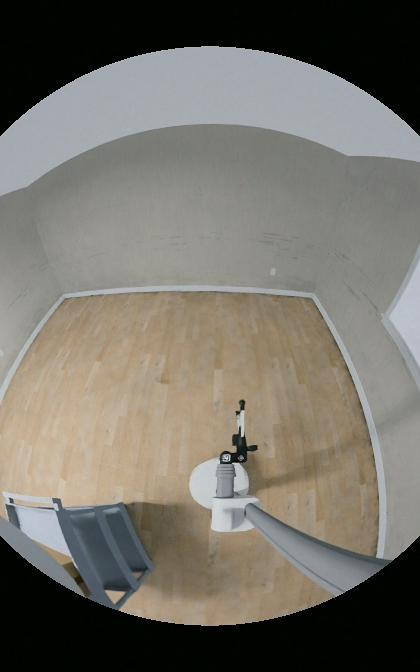

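Emit:
move --r1 '{"base":{"translate_m":0.4,"strafe_m":1.0},"joints":{"lift_m":0.671},"contact_limits":{"translate_m":0.3}}' --blocking false --cameras '[]'

Emit:
wait --seconds 8 --cameras '[]'

Emit:
move --r1 '{"base":{"rotate_rad":-2.62},"contact_limits":{"rotate_rad":0.3}}' --blocking false --cameras '[]'

Emit:
wait --seconds 8 --cameras '["r1_head_left_camera","r1_head_camera"]'

Scene clock: 656.67 s.
move: r1 moving
r1.base_odometry: x=-2.014 y=-2.938 heading=-1.542
r1.turned_by_wheels: +0.000
r1.turned_by_imu: +0.000
r1.base_tilt: forward=-1.6 right=+1.3
r1.lidar_m: 2.46 2.56 3.24 3.07 0.69 0.74 3.39 2.40 1.72 1.62 1.69 2.30
r1.base_status: translate_m moving; strafe_m moving
r1.joint_positions: lift_m=+0.438 arm_m=+0.000 wrist_yaw_rad=-0.002 wrist_pitch_rad=+0.002 wrist_roll_rad=+1.568 gripper_m=+0.120
r1.joint_status: lift_m moving
r1.measured_speeds: translate_m=+0.046 strafe_m=+0.115 rotate_rad=+0.000 lift_m=+0.146 arm_m=+0.000 wrist_yaw_rad=+0.000 wrist_pitch_rad=+0.000 wrist_roll_rad=+0.000
r1.motor_effort: lift_m=+25(27) arm_m=+4(4) wheel_0=-7(8) wheel_1=+9(11) wheel_2=-4(6)
r1.servo_current: wrist_yaw_rad=65(65) wrist_pitch_rad=46(46) wrist_roll_rad=52(65) gripper_m=39(46)
r1.contact_limits: translate_m 0.3
r1.hand_pose: x=+0.4590 y=-0.0881 z=+0.6152 quat_wxyz=(+0.708, +0.706, +0.000, -0.002) (m; r1's base frame)
r1.wrist_depth_mm: - - - - - 1205 866 / - - - - - 1229 854 / - - - - - 1281 878 / - - - - - 1255 891 / - - - - - 1281 878 / - - - - - 212 891 / - - - 145 - 1281 891
r2: as last shown
r2.base_tilt: forward=-0.6 right=+0.0
r2.lidar_m: 0.33 2.73 3.15 1.23 1.33 3.10 1.86 1.58 1.61 1.44 1.27 0.34
r2.motor_effort: lift_m=+21(21) arm_m=-10(10) wheel_0=+6(6) wheel_1=+2(2) wheel_2=+7(7)
r2.servo_current: wrist_yaw_rad=39(59) wrist_pitch_rad=46(46) wrist_roll_rad=52(52) gripper_m=117(117)
r2.contact_limits: strafe_m 0.95
r2.wrist_depth_mm: - - - - - - - / - - - 1366 - - - / - - - 1336 - - - / - - - 1366 - - - / - - - 1308 - - - / - - 185 198 179 - - / 1499 1464 1430 - - - 1464
pictures: none
No camera images: "cameras" was empty.

Scene clock: 661.23 s.
earlier move: r1 done
r1.base_odometry: x=-1.033 y=-3.299 heading=-1.543
r1.turned_by_wheels: +0.000
r1.turned_by_imu: +0.006
r1.base_tilt: forward=-1.6 right=+1.3
r1.lidar_m: 2.07 2.13 2.21 2.11 2.20 2.33 0.67 0.65 2.74 2.59 2.69 2.14
r1.base_status: done
r1.joint_positions: lift_m=+0.671 arm_m=+0.000 wrist_yaw_rad=-0.002 wrist_pitch_rad=+0.002 wrist_roll_rad=+1.568 gripper_m=+0.120
r1.joint_status: all done
r1.measured_speeds: all 0
r1.motor_effort: lift_m=+24(27) arm_m=+4(4) wheel_0=-3(10) wheel_1=-1(11) wheel_2=-1(6)
r1.servo_current: wrist_yaw_rad=46(72) wrist_pitch_rad=46(46) wrist_roll_rad=52(65) gripper_m=46(52)
r1.contact_limits: translate_m 0.3
r1.hand_pose: x=+0.4590 y=-0.0881 z=+0.8482 quat_wxyz=(+0.708, +0.706, +0.000, -0.002) (m; r1's base frame)
r1.wrist_depth_mm: - - - - - 1576 1182 / - - - - - 1618 1205 / - - - - - 1618 1229 / - - - - - 1661 1229 / - - - - - 1661 1229 / - 193 - - 191 213 1255 / - 139 - 145 - 1661 1229
r2.base_odometry: x=-3.336 y=+0.110 heading=-2.268
r2.turned_by_wheels: +0.000
r2.turned_by_imu: +0.001
r2.base_tilt: forward=-0.7 right=+0.0
r2.lidar_m: 0.32 2.75 3.16 1.21 1.35 3.12 1.83 1.59 1.61 1.49 1.28 0.33
r2.base_status: not commanded
r2.joint_positions: lift_m=+0.500 arm_m=+0.280 wrist_yaw_rad=+0.003 wrist_pitch_rad=+0.001 wrist_roll_rad=-0.002 gripper_m=-0.029
r2.joint_status: not commanded
r2.measured_speeds: all 0
r2.motor_effort: lift_m=+21(22) arm_m=-10(11) wheel_0=+6(7) wheel_1=+2(3) wheel_2=+7(8)
r2.servo_current: wrist_yaw_rad=52(59) wrist_pitch_rad=46(46) wrist_roll_rad=46(65) gripper_m=111(117)
r2.contact_limits: strafe_m 0.95
r2.hand_pose: x=+0.7400 y=-0.0865 z=+0.6776 quat_wxyz=(+1.000, -0.001, +0.001, +0.002) (m; r2's base frame)
r2.wrist_depth_mm: - - - - - - - / - - - 1336 - - - / - - - 1308 - - - / - - - 1336 - - - / - - - 1308 - - - / - - 185 199 179 - - / 1537 1430 1464 - - - 1464
wait: 4.57 of 8 s (r1 has come to rest)
pictures: none
No camera images: "cameras" was empty.

Scene clock: 661.73 s.
move: r1 moving
r1.base_odometry: x=-1.033 y=-3.299 heading=-1.795
r1.turned_by_wheels: -0.252
r1.turned_by_imu: -0.253
r1.base_tilt: forward=-1.6 right=+1.3
r1.lidar_m: 2.08 2.08 2.42 2.12 2.13 2.49 0.71 0.64 3.02 2.60 2.60 2.42
r1.base_status: rotate_rad moving
r1.joint_positions: lift_m=+0.671 arm_m=+0.000 wrist_yaw_rad=-0.002 wrist_pitch_rad=+0.002 wrist_roll_rad=+1.568 gripper_m=+0.120
r1.joint_status: not commanded
r1.measured_speeds: translate_m=+0.000 strafe_m=+0.000 rotate_rad=-0.979 lift_m=+0.000 arm_m=+0.000 wrist_yaw_rad=+0.001 wrist_pitch_rad=+0.000 wrist_roll_rad=+0.000
r1.motor_effort: lift_m=+24(24) arm_m=+4(4) wheel_0=+7(8) wheel_1=+8(8) wheel_2=+7(7)
r1.servo_current: wrist_yaw_rad=52(52) wrist_pitch_rad=39(46) wrist_roll_rad=52(65) gripper_m=39(46)
r1.contact_limits: rotate_rad 0.3
r1.hand_pose: x=+0.4590 y=-0.0881 z=+0.8482 quat_wxyz=(+0.708, +0.706, +0.000, -0.002) (m; r1's base frame)
r1.wrist_depth_mm: - - - - - 1708 1229 / - - - - - 1661 1205 / - - - - - 1756 1229 / - - - - - 1618 1205 / - - - - - 1618 1229 / - 193 - - 190 214 1229 / - 139 - 145 - - 1255
r2: as last shown
r2.turned_by_imu: +0.000
r2.base_tilt: forward=-0.6 right=+0.0
r2.lidar_m: 0.33 2.75 3.14 1.23 1.31 3.09 1.84 1.59 1.61 1.46 1.27 0.34
r2.motor_effort: lift_m=+21(21) arm_m=-10(10) wheel_0=+6(6) wheel_1=+3(3) wheel_2=+7(8)
r2.servo_current: wrist_yaw_rad=65(65) wrist_pitch_rad=46(46) wrist_roll_rad=59(59) gripper_m=111(117)
r2.contact_limits: strafe_m 0.95
r2.wrist_depth_mm: - - - - - - - / - - - 1336 - - - / - - - 1366 - - - / - - - 1336 - - - / - - - 1336 - - - / - - 185 199 179 - - / 1499 1464 1499 - - - 1464
pictures: none
No camera images: "cameras" was empty.

Scene clock: 663.83 s.
earlier move: r1 done
r1.base_odometry: x=-1.033 y=-3.299 heading=+2.121
r1.turned_by_wheels: -2.367
r1.turned_by_imu: -2.380
r1.base_tilt: forward=-1.6 right=+1.3
r1.lidar_m: 0.64 2.70 2.54 2.72 2.17 2.08 2.16 2.21 2.14 2.24 2.31 0.65
r1.base_status: done
r1.joint_positions: lift_m=+0.671 arm_m=+0.000 wrist_yaw_rad=-0.002 wrist_pitch_rad=+0.002 wrist_roll_rad=+1.568 gripper_m=+0.120
r1.joint_status: not commanded
r1.measured_speeds: all 0
r1.motor_effort: lift_m=+24(24) arm_m=+4(4) wheel_0=+2(10) wheel_1=+2(10) wheel_2=+2(8)
r1.servo_current: wrist_yaw_rad=52(78) wrist_pitch_rad=39(52) wrist_roll_rad=46(78) gripper_m=46(52)
r1.contact_limits: rotate_rad 0.3
r1.hand_pose: x=+0.4590 y=-0.0881 z=+0.8482 quat_wxyz=(+0.708, +0.706, +0.000, -0.002) (m; r1's base frame)
r1.wrist_depth_mm: - - - 477 - - 480 / - - 683 473 - - 480 / - - 715 418 - - 484 / - - 741 480 - - 488 / - - - - - 1576 1182 / - - - - - 214 1229 / - - - 145 - 1863 1255
r2.base_odometry: x=-3.336 y=+0.110 heading=-2.268
r2.turned_by_wheels: +0.000
r2.turned_by_imu: +0.000
r2.base_tilt: forward=-0.6 right=+0.1
r2.lidar_m: 0.31 2.73 3.16 1.26 1.32 3.09 1.81 1.60 1.59 1.46 1.26 0.35
r2.base_status: not commanded
r2.joint_positions: lift_m=+0.500 arm_m=+0.280 wrist_yaw_rad=+0.003 wrist_pitch_rad=+0.001 wrist_roll_rad=-0.002 gripper_m=-0.029
r2.joint_status: not commanded
r2.measured_speeds: all 0
r2.motor_effort: lift_m=+21(21) arm_m=-10(11) wheel_0=+6(6) wheel_1=+2(3) wheel_2=+7(8)
r2.servo_current: wrist_yaw_rad=46(65) wrist_pitch_rad=39(46) wrist_roll_rad=52(65) gripper_m=111(117)
r2.contact_limits: strafe_m 0.95
r2.hand_pose: x=+0.7400 y=-0.0865 z=+0.6776 quat_wxyz=(+1.000, -0.001, +0.001, +0.002) (m; r2's base frame)
r2.wrist_depth_mm: - - - - - - - / - - - 1366 - - - / - - - 1336 - - - / - - - 1366 - - - / - - - 1336 - - - / - - 185 198 179 - - / 1537 1464 1464 - - - 1430
wait: 2.10 of 8 s (r1 has come to rest)
pictures: r1_head_camera, r1_head_left_camera
Images, in order (width x height): r1_head_camera 420x560, r1_head_left_camera 420x672.

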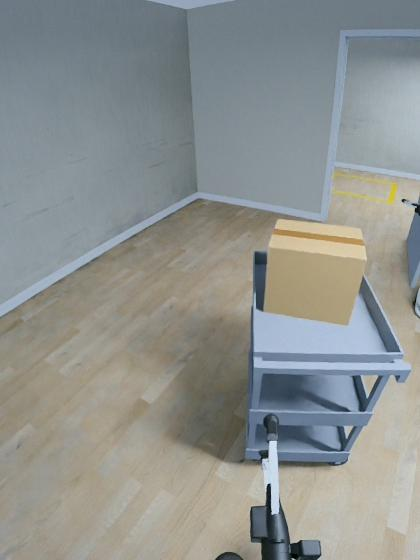

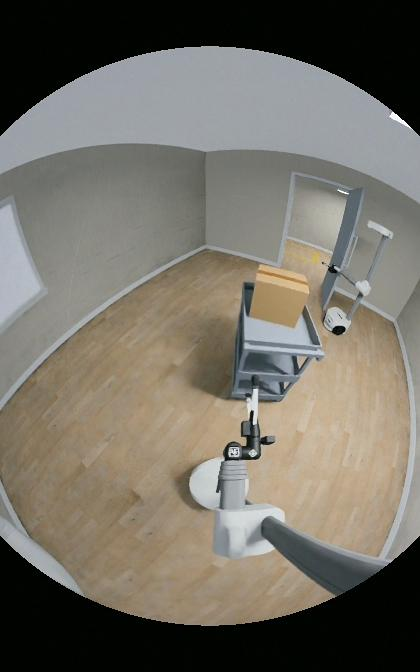

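Emit:
move --r1 '{"base":{"rotate_rad":-0.1}}' --blocking false --cameras '[]'

Emit:
wait --seconds 3 --cameras '[]'

Emit:
move --r1 '{"base":{"strafe_m":-0.115},"contact_limits":{"strafe_m":0.2}}' --blocking false --cameras '[]'

Emit:
wait --seconds 4 --cameras '["r1_head_camera","r1_wrist_camera"]'

Scene clock: 677.13 s.
move: r1 moving
r1.base_odometry: x=-1.033 y=-3.299 heading=+2.021
r1.turned_by_wheels: -0.100
r1.turned_by_imu: -0.100
r1.base_tilt: forward=-1.5 right=+1.3
r1.lidar_m: 0.64 2.79 2.55 2.60 2.23 2.06 2.12 2.29 2.13 2.17 2.82 0.68
r1.base_status: rotate_rad moving
r1.joint_positions: lift_m=+0.671 arm_m=+0.000 wrist_yaw_rad=-0.002 wrist_pitch_rad=+0.002 wrist_roll_rad=+1.568 gripper_m=+0.120
r1.joint_status: not commanded
r1.measured_speeds: all 0
r1.motor_effort: lift_m=+24(24) arm_m=+4(4) wheel_0=+1(7) wheel_1=+0(7) wheel_2=+2(6)
r1.servo_current: wrist_yaw_rad=59(72) wrist_pitch_rad=39(46) wrist_roll_rad=52(65) gripper_m=46(46)
r1.hand_pose: x=+0.4591 y=-0.0880 z=+0.8482 quat_wxyz=(+0.708, +0.706, +0.000, -0.001) (m; r1's base frame)
r1.wrist_depth_mm: - - - 504 - 1863 512 / - - - 504 - - 508 / - - 707 500 - - 508 / - - 732 492 - - 504 / - - 741 492 - - 496 / - - - 496 212 500 1255 / - - - 145 - 1921 1229
r2: as last shown
r2.lidar_m: 0.32 2.76 3.17 1.21 1.35 3.11 1.82 1.58 1.59 1.49 1.28 0.34
r2.motor_effort: lift_m=+21(21) arm_m=-10(11) wheel_0=+6(6) wheel_1=+2(2) wheel_2=+7(7)
r2.servo_current: wrist_yaw_rad=46(59) wrist_pitch_rad=39(46) wrist_roll_rad=52(65) gripper_m=104(117)
r2.contact_limits: strafe_m 0.95
r2.wrist_depth_mm: - - - - - - - / - - - 1336 - - - / - - - 1366 - - - / - - - 1336 - - - / - - - 1308 - - - / - - 185 199 179 - - / 1537 1430 1464 - - - 1464
pictures: none
No camera images: "cameras" was empty.

Scene clock: 677.37 s.
earlier move: r1 done
r1.base_odometry: x=-1.033 y=-3.299 heading=+2.021
r1.turned_by_wheels: +0.000
r1.turned_by_imu: +0.000
r1.base_tilt: forward=-1.6 right=+1.3
r1.lidar_m: 0.65 2.77 2.54 2.61 2.20 2.07 2.13 2.31 2.15 2.18 2.82 0.69
r1.base_status: done
r1.joint_positions: lift_m=+0.671 arm_m=+0.000 wrist_yaw_rad=-0.002 wrist_pitch_rad=+0.002 wrist_roll_rad=+1.568 gripper_m=+0.120
r1.joint_status: not commanded
r1.measured_speeds: all 0
r1.motor_effort: lift_m=+24(24) arm_m=+4(4) wheel_0=+2(7) wheel_1=+0(7) wheel_2=+1(6)
r1.servo_current: wrist_yaw_rad=33(72) wrist_pitch_rad=33(46) wrist_roll_rad=39(65) gripper_m=39(46)
r1.hand_pose: x=+0.4591 y=-0.0880 z=+0.8482 quat_wxyz=(+0.708, +0.706, +0.000, -0.001) (m; r1's base frame)
r1.wrist_depth_mm: - - - 508 - 1863 517 / - - - 504 - - 508 / - - 715 500 - - 508 / - - 732 492 - - 504 / - - 750 492 - - 500 / - - - 488 212 496 1229 / - - - 145 - 1863 1229
r2.base_odometry: x=-3.336 y=+0.110 heading=-2.268
r2.turned_by_wheels: +0.000
r2.turned_by_imu: +0.000
r2.base_tilt: forward=-0.6 right=+0.1
r2.lidar_m: 0.31 2.75 3.15 1.23 1.31 3.10 1.83 1.59 1.60 1.47 1.28 0.33
r2.base_status: not commanded
r2.joint_positions: lift_m=+0.500 arm_m=+0.280 wrist_yaw_rad=+0.003 wrist_pitch_rad=+0.001 wrist_roll_rad=-0.002 gripper_m=-0.029
r2.joint_status: not commanded
r2.measured_speeds: all 0
r2.motor_effort: lift_m=+21(21) arm_m=-10(11) wheel_0=+6(6) wheel_1=+2(2) wheel_2=+7(7)
r2.servo_current: wrist_yaw_rad=52(59) wrist_pitch_rad=39(46) wrist_roll_rad=46(65) gripper_m=111(117)
r2.contact_limits: strafe_m 0.95
r2.hand_pose: x=+0.7400 y=-0.0865 z=+0.6776 quat_wxyz=(+1.000, -0.001, +0.001, +0.002) (m; r2's base frame)
r2.wrist_depth_mm: - - - - - - - / - - - 1336 - - - / - - - 1366 - - - / - - - 1336 - - - / - - - 1336 - - - / - - 185 198 179 - - / 1537 1464 1464 - - - 1430
wait: 0.23 of 3 s (r1 has come to rest)
pictures: none
No camera images: "cameras" was empty.

Scene clock: 677.87 s.
move: r1 moving
r1.base_odometry: x=-1.000 y=-3.283 heading=+2.021
r1.turned_by_wheels: +0.000
r1.turned_by_imu: +0.000
r1.base_tilt: forward=-1.6 right=+1.2
r1.lidar_m: 0.63 2.80 2.58 2.64 2.23 2.08 2.12 2.26 2.10 2.16 2.78 0.70
r1.base_status: strafe_m moving
r1.joint_positions: lift_m=+0.671 arm_m=+0.000 wrist_yaw_rad=-0.002 wrist_pitch_rad=+0.002 wrist_roll_rad=+1.568 gripper_m=+0.120
r1.joint_status: not commanded
r1.measured_speeds: translate_m=+0.001 strafe_m=-0.141 rotate_rad=-0.005 lift_m=+0.000 arm_m=+0.000 wrist_yaw_rad=+0.000 wrist_pitch_rad=+0.000 wrist_roll_rad=+0.000
r1.motor_effort: lift_m=+24(24) arm_m=+4(4) wheel_0=+8(10) wheel_1=-10(11) wheel_2=+1(2)
r1.servo_current: wrist_yaw_rad=52(59) wrist_pitch_rad=46(46) wrist_roll_rad=52(59) gripper_m=39(46)
r1.contact_limits: strafe_m 0.2
r1.hand_pose: x=+0.4591 y=-0.0880 z=+0.8482 quat_wxyz=(+0.708, +0.706, +0.000, -0.001) (m; r1's base frame)
r1.wrist_depth_mm: - - - 500 - 661 504 / - - - 500 - - 508 / - - 699 496 - - 500 / - - 715 492 - - 500 / - - 741 433 - - 500 / - - - 477 213 213 488 / - - - 145 - 1921 1229
r2: as last shown
r2.lidar_m: 0.33 2.73 3.14 1.22 1.32 3.11 1.82 1.60 1.60 1.46 1.29 0.35
r2.motor_effort: lift_m=+21(21) arm_m=-10(10) wheel_0=+6(6) wheel_1=+2(3) wheel_2=+7(7)
r2.servo_current: wrist_yaw_rad=39(52) wrist_pitch_rad=46(46) wrist_roll_rad=46(59) gripper_m=111(124)
r2.contact_limits: strafe_m 0.95
r2.wrist_depth_mm: - - - - - - - / - - - 1336 - - - / - - - 1336 - - - / - - - 1366 - - - / - - - 1336 - - - / - - 185 198 179 - - / 1576 1464 1464 - - - 1430
pictures: none
No camera images: "cameras" was empty.

Scene clock: 678.93 s.
earlier move: r1 done
r1.base_odometry: x=-0.929 y=-3.249 heading=+2.022
r1.turned_by_wheels: +0.000
r1.turned_by_imu: +0.000
r1.base_tilt: forward=-1.6 right=+1.3
r1.lidar_m: 0.63 2.89 2.64 2.70 2.27 2.12 2.18 2.16 2.04 2.06 2.68 0.69
r1.base_status: done
r1.joint_positions: lift_m=+0.671 arm_m=+0.000 wrist_yaw_rad=-0.002 wrist_pitch_rad=+0.002 wrist_roll_rad=+1.568 gripper_m=+0.120
r1.joint_status: not commanded
r1.measured_speeds: all 0
r1.motor_effort: lift_m=+24(24) arm_m=+4(4) wheel_0=+1(11) wheel_1=+2(11) wheel_2=+0(2)
r1.servo_current: wrist_yaw_rad=52(65) wrist_pitch_rad=39(52) wrist_roll_rad=52(65) gripper_m=39(52)
r1.contact_limits: strafe_m 0.2
r1.hand_pose: x=+0.4591 y=-0.0880 z=+0.8482 quat_wxyz=(+0.708, +0.706, +0.000, -0.001) (m; r1's base frame)
r1.wrist_depth_mm: - - - - - 1708 1182 / - - - 508 - 517 512 / - - - 508 - - 504 / - - 699 496 - - 508 / - - 715 492 - - 500 / - - 732 433 195 196 500 / - - - 144 - 496 492
r2.base_odometry: x=-3.336 y=+0.110 heading=-2.268
r2.turned_by_wheels: +0.000
r2.turned_by_imu: +0.000
r2.base_tilt: forward=-0.6 right=+0.1
r2.lidar_m: 0.32 2.76 3.16 1.22 1.32 3.09 1.81 1.59 1.60 1.46 1.27 0.35
r2.base_status: not commanded
r2.joint_positions: lift_m=+0.500 arm_m=+0.280 wrist_yaw_rad=+0.003 wrist_pitch_rad=+0.001 wrist_roll_rad=-0.002 gripper_m=-0.029
r2.joint_status: not commanded
r2.measured_speeds: all 0
r2.motor_effort: lift_m=+21(21) arm_m=-10(11) wheel_0=+6(6) wheel_1=+2(3) wheel_2=+7(8)
r2.servo_current: wrist_yaw_rad=52(59) wrist_pitch_rad=46(46) wrist_roll_rad=52(59) gripper_m=111(124)
r2.contact_limits: strafe_m 0.95
r2.hand_pose: x=+0.7400 y=-0.0865 z=+0.6776 quat_wxyz=(+1.000, -0.001, +0.001, +0.002) (m; r2's base frame)
r2.wrist_depth_mm: - - - - - - - / - - - 1336 - - - / - - - 1366 - - - / - - - 1366 - - - / - - - 1308 - - - / - - 185 198 179 - - / 1537 1430 1430 - - - 1430
wait: 1.07 of 4 s (r1 has come to rest)
pictures: r1_head_camera, r1_wrist_camera
Images, in order (width x height): r1_head_camera 420x560, r1_wrist_camera 616x392.

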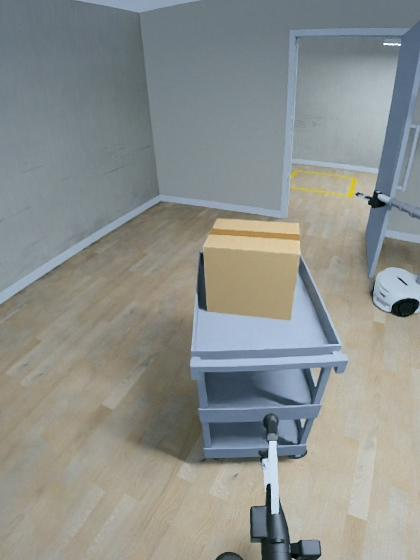

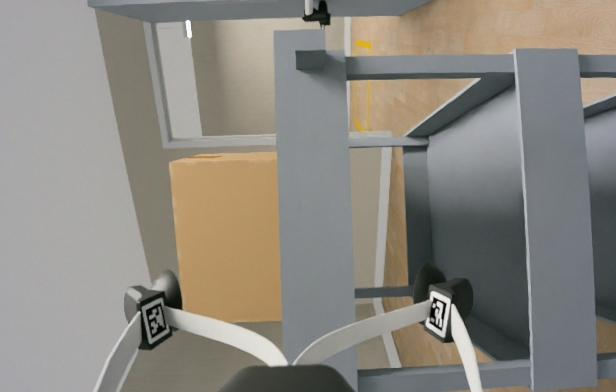

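Emit:
move --r1 '{"base":{"translate_m":0.05},"joints":{"arm_m":0.12},"contact_limits":{"arm_m":0.1,"translate_m":0.1}}' --blocking false --cameras '[]'

Emit:
wait --seconds 1.5 --cameras '[]'

Emit:
move --r1 '{"joints":{"gripper_m":-0.03}}' --blocking false --cameras '[]'

Emit:
wait --seconds 3 --cameras '["r1_head_camera","r1_head_left_camera"]'

Scene clock: 685.00 s.
move: r1 moving
r1.base_odometry: x=-0.943 y=-3.221 heading=+2.022
r1.turned_by_wheels: +0.000
r1.turned_by_imu: +0.000
r1.base_tilt: forward=-1.6 right=+1.3
r1.lidar_m: 0.60 2.87 2.67 2.67 2.29 2.12 2.21 2.21 2.04 2.08 2.68 0.65
r1.base_status: translate_m moving
r1.joint_positions: lift_m=+0.671 arm_m=+0.051 wrist_yaw_rad=-0.002 wrist_pitch_rad=+0.002 wrist_roll_rad=+1.568 gripper_m=+0.120
r1.joint_status: arm_m moving
r1.measured_speeds: translate_m=+0.107 strafe_m=-0.001 rotate_rad=+0.002 lift_m=+0.000 arm_m=+0.195 wrist_yaw_rad=+0.000 wrist_pitch_rad=+0.000 wrist_roll_rad=+0.000
r1.motor_effort: lift_m=+24(24) arm_m=+7(8) wheel_0=+8(9) wheel_1=+6(9) wheel_2=-5(9)
r1.servo_current: wrist_yaw_rad=46(72) wrist_pitch_rad=39(46) wrist_roll_rad=46(59) gripper_m=46(46)
r1.contact_limits: arm_m 0.1; translate_m 0.1
r1.hand_pose: x=+0.5099 y=-0.0880 z=+0.8482 quat_wxyz=(+0.708, +0.706, +0.000, -0.001) (m; r1's base frame)
r1.wrist_depth_mm: - - - 377 - 1366 1078 / - - - 439 - 707 - / - - - 433 - - - / - - 640 433 - - - / - - 647 430 - - - / - - 661 364 197 196 - / - - - 144 - - -
r2: as last shown
r2.lidar_m: 0.32 2.77 3.17 1.24 1.33 3.09 1.86 1.59 1.61 1.44 1.27 0.32
r2.motor_effort: lift_m=+21(21) arm_m=-10(10) wheel_0=+6(6) wheel_1=+2(3) wheel_2=+7(7)
r2.servo_current: wrist_yaw_rad=52(59) wrist_pitch_rad=39(46) wrist_roll_rad=46(59) gripper_m=117(117)
r2.contact_limits: strafe_m 0.95
r2.wrist_depth_mm: - - - - - - - / - - - 1366 - - - / - - - 1336 - - - / - - - 1336 - - - / - - - 1308 - - - / - - 186 198 179 - - / 1499 1430 1430 - - - 1464
pictures: none
No camera images: "cameras" was empty.

Scene clock: 685.87 s.
earlier move: r1 done
r1.base_odometry: x=-0.951 y=-3.204 heading=+2.022
r1.turned_by_wheels: +0.000
r1.turned_by_imu: +0.000
r1.base_tilt: forward=-1.6 right=+1.3
r1.lidar_m: 0.60 2.88 2.64 2.71 2.32 2.15 2.22 2.22 2.07 2.12 2.70 0.63
r1.base_status: done
r1.joint_positions: lift_m=+0.671 arm_m=+0.120 wrist_yaw_rad=-0.002 wrist_pitch_rad=+0.002 wrist_roll_rad=+1.568 gripper_m=+0.120
r1.joint_status: all done
r1.measured_speeds: all 0
r1.motor_effort: lift_m=+24(24) arm_m=+4(8) wheel_0=+2(9) wheel_1=+2(9) wheel_2=+0(9)
r1.servo_current: wrist_yaw_rad=59(72) wrist_pitch_rad=46(52) wrist_roll_rad=39(59) gripper_m=46(46)
r1.contact_limits: arm_m 0.1; translate_m 0.1
r1.hand_pose: x=+0.5791 y=-0.0880 z=+0.8482 quat_wxyz=(+0.708, +0.706, +0.000, -0.001) (m; r1's base frame)
r1.wrist_depth_mm: - - - - - 1808 - / - - - - - 1808 - / - - 525 264 324 - - / - 539 535 264 - - - / - - 549 263 322 - - / - 559 569 262 194 197 - / - - - 145 - 1921 -
r2.base_odometry: x=-3.336 y=+0.110 heading=-2.268
r2.turned_by_wheels: +0.000
r2.turned_by_imu: +0.000
r2.base_tilt: forward=-0.6 right=+0.0
r2.lidar_m: 0.29 2.74 3.15 1.23 1.32 3.11 1.85 1.59 1.60 1.47 1.29 0.34
r2.base_status: not commanded
r2.joint_positions: lift_m=+0.500 arm_m=+0.280 wrist_yaw_rad=+0.003 wrist_pitch_rad=+0.001 wrist_roll_rad=-0.002 gripper_m=-0.029
r2.joint_status: not commanded
r2.measured_speeds: all 0
r2.motor_effort: lift_m=+21(21) arm_m=-10(11) wheel_0=+6(6) wheel_1=+2(3) wheel_2=+7(7)
r2.servo_current: wrist_yaw_rad=52(59) wrist_pitch_rad=39(46) wrist_roll_rad=52(59) gripper_m=111(117)
r2.contact_limits: strafe_m 0.95
r2.hand_pose: x=+0.7400 y=-0.0865 z=+0.6776 quat_wxyz=(+1.000, -0.001, +0.001, +0.002) (m; r2's base frame)
r2.wrist_depth_mm: - - - - - - - / - - - 1336 - - - / - - - 1336 - - - / - - - 1336 - - - / - - - 1336 - - - / - - 185 198 179 - - / 1499 1464 1464 - - - 1464
wait: 0.87 of 1.5 s (r1 has come to rest)
pictures: none
No camera images: "cameras" was empty.

Scene clock: 686.37 s.
move: r1 moving
r1.base_odometry: x=-0.951 y=-3.204 heading=+2.022
r1.turned_by_wheels: +0.000
r1.turned_by_imu: +0.000
r1.base_tilt: forward=-1.6 right=+1.3
r1.lidar_m: 0.60 2.87 2.64 2.68 2.33 2.14 2.23 2.20 2.05 2.08 2.71 0.62
r1.base_status: not commanded
r1.joint_positions: lift_m=+0.671 arm_m=+0.120 wrist_yaw_rad=-0.002 wrist_pitch_rad=+0.002 wrist_roll_rad=+1.568 gripper_m=+0.106
r1.joint_status: gripper_m moving
r1.measured_speeds: all 0
r1.motor_effort: lift_m=+24(24) arm_m=+4(5) wheel_0=+3(3) wheel_1=+2(2) wheel_2=+0(0)
r1.servo_current: wrist_yaw_rad=52(59) wrist_pitch_rad=39(52) wrist_roll_rad=52(59) gripper_m=65(78)
r1.contact_limits: arm_m 0.1; translate_m 0.1
r1.hand_pose: x=+0.5791 y=-0.0880 z=+0.8482 quat_wxyz=(+0.708, +0.706, +0.000, -0.001) (m; r1's base frame)
r1.wrist_depth_mm: - - - - - 1808 - / - - - - - 1808 - / - - 521 262 324 - - / - 544 539 263 - - - / - - 554 264 324 - - / - - 564 262 196 - - / - - - 142 - 1756 -
r2: as last shown
r2.base_tilt: forward=-0.6 right=+0.1
r2.lidar_m: 0.33 2.74 3.14 1.25 1.34 3.10 1.84 1.60 1.60 1.48 1.26 0.34
r2.motor_effort: lift_m=+21(21) arm_m=-10(11) wheel_0=+6(6) wheel_1=+2(2) wheel_2=+7(7)
r2.servo_current: wrist_yaw_rad=52(52) wrist_pitch_rad=39(46) wrist_roll_rad=52(52) gripper_m=104(111)
r2.contact_limits: strafe_m 0.95
r2.wrist_depth_mm: - - - - - - - / - - - 1336 - - - / - - - 1336 - - - / - - - 1366 - - - / - - - 1308 - - - / - - 185 198 179 - - / 1537 1499 1499 - - - 1430
pictures: none
No camera images: "cameras" was empty.

Scene clock: 688.10 s.
earlier move: r1 done
r1.base_odometry: x=-0.951 y=-3.204 heading=+2.022
r1.turned_by_wheels: +0.000
r1.turned_by_imu: +0.000
r1.base_tilt: forward=-1.6 right=+1.3
r1.lidar_m: 0.57 2.86 2.65 2.70 2.32 2.15 2.23 2.21 2.06 2.08 2.70 0.63
r1.base_status: not commanded
r1.joint_positions: lift_m=+0.671 arm_m=+0.120 wrist_yaw_rad=-0.002 wrist_pitch_rad=+0.002 wrist_roll_rad=+1.568 gripper_m=-0.029
r1.joint_status: all done
r1.measured_speeds: all 0
r1.motor_effort: lift_m=+24(24) arm_m=+4(5) wheel_0=+3(4) wheel_1=+2(2) wheel_2=+0(0)
r1.servo_current: wrist_yaw_rad=26(65) wrist_pitch_rad=46(52) wrist_roll_rad=65(72) gripper_m=59(130)
r1.contact_limits: arm_m 0.1; translate_m 0.1
r1.hand_pose: x=+0.5791 y=-0.0880 z=+0.8482 quat_wxyz=(+0.708, +0.706, +0.000, -0.001) (m; r1's base frame)
r1.wrist_depth_mm: - - - - - 1756 - / - - - - - 1863 - / - - 525 264 324 - - / - 544 535 263 - - - / - - 549 262 - - - / - - 208 198 179 - - / - - 176 - 158 - -
r2.base_odometry: x=-3.336 y=+0.110 heading=-2.268
r2.turned_by_wheels: +0.000
r2.turned_by_imu: +0.000
r2.base_tilt: forward=-0.6 right=+0.0
r2.lidar_m: 0.33 2.72 3.15 1.24 1.32 3.11 1.86 1.58 1.61 1.45 1.28 0.35
r2.base_status: not commanded
r2.joint_positions: lift_m=+0.500 arm_m=+0.280 wrist_yaw_rad=+0.003 wrist_pitch_rad=+0.001 wrist_roll_rad=-0.002 gripper_m=-0.029
r2.joint_status: not commanded
r2.measured_speeds: all 0
r2.motor_effort: lift_m=+21(21) arm_m=-10(11) wheel_0=+6(6) wheel_1=+2(3) wheel_2=+7(8)
r2.servo_current: wrist_yaw_rad=59(59) wrist_pitch_rad=39(46) wrist_roll_rad=52(65) gripper_m=111(124)
r2.contact_limits: strafe_m 0.95
r2.hand_pose: x=+0.7400 y=-0.0865 z=+0.6776 quat_wxyz=(+1.000, -0.001, +0.001, +0.002) (m; r2's base frame)
r2.wrist_depth_mm: - - - - - - - / - - - 1366 - - - / - - - 1336 - - - / - - - 1366 - - - / - - - 1308 - - - / - - 185 198 179 - - / 1537 1464 1464 - - - 1464
wait: 1.73 of 3 s (r1 has come to rest)
pictures: r1_head_camera, r1_head_left_camera
Images, in order (width x height): r1_head_camera 420x560, r1_head_left_camera 420x672.

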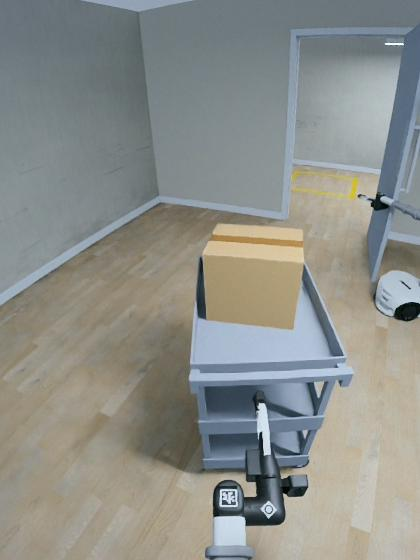

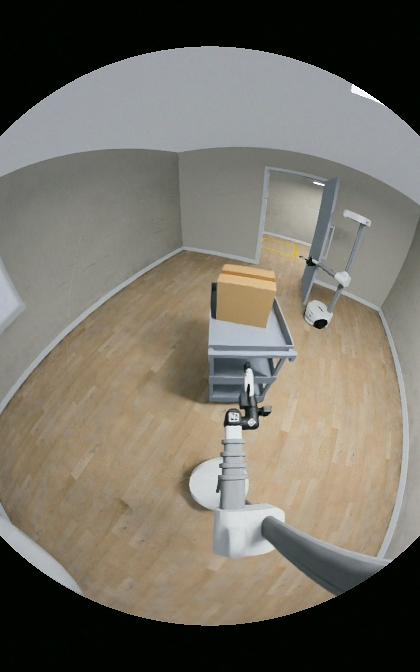

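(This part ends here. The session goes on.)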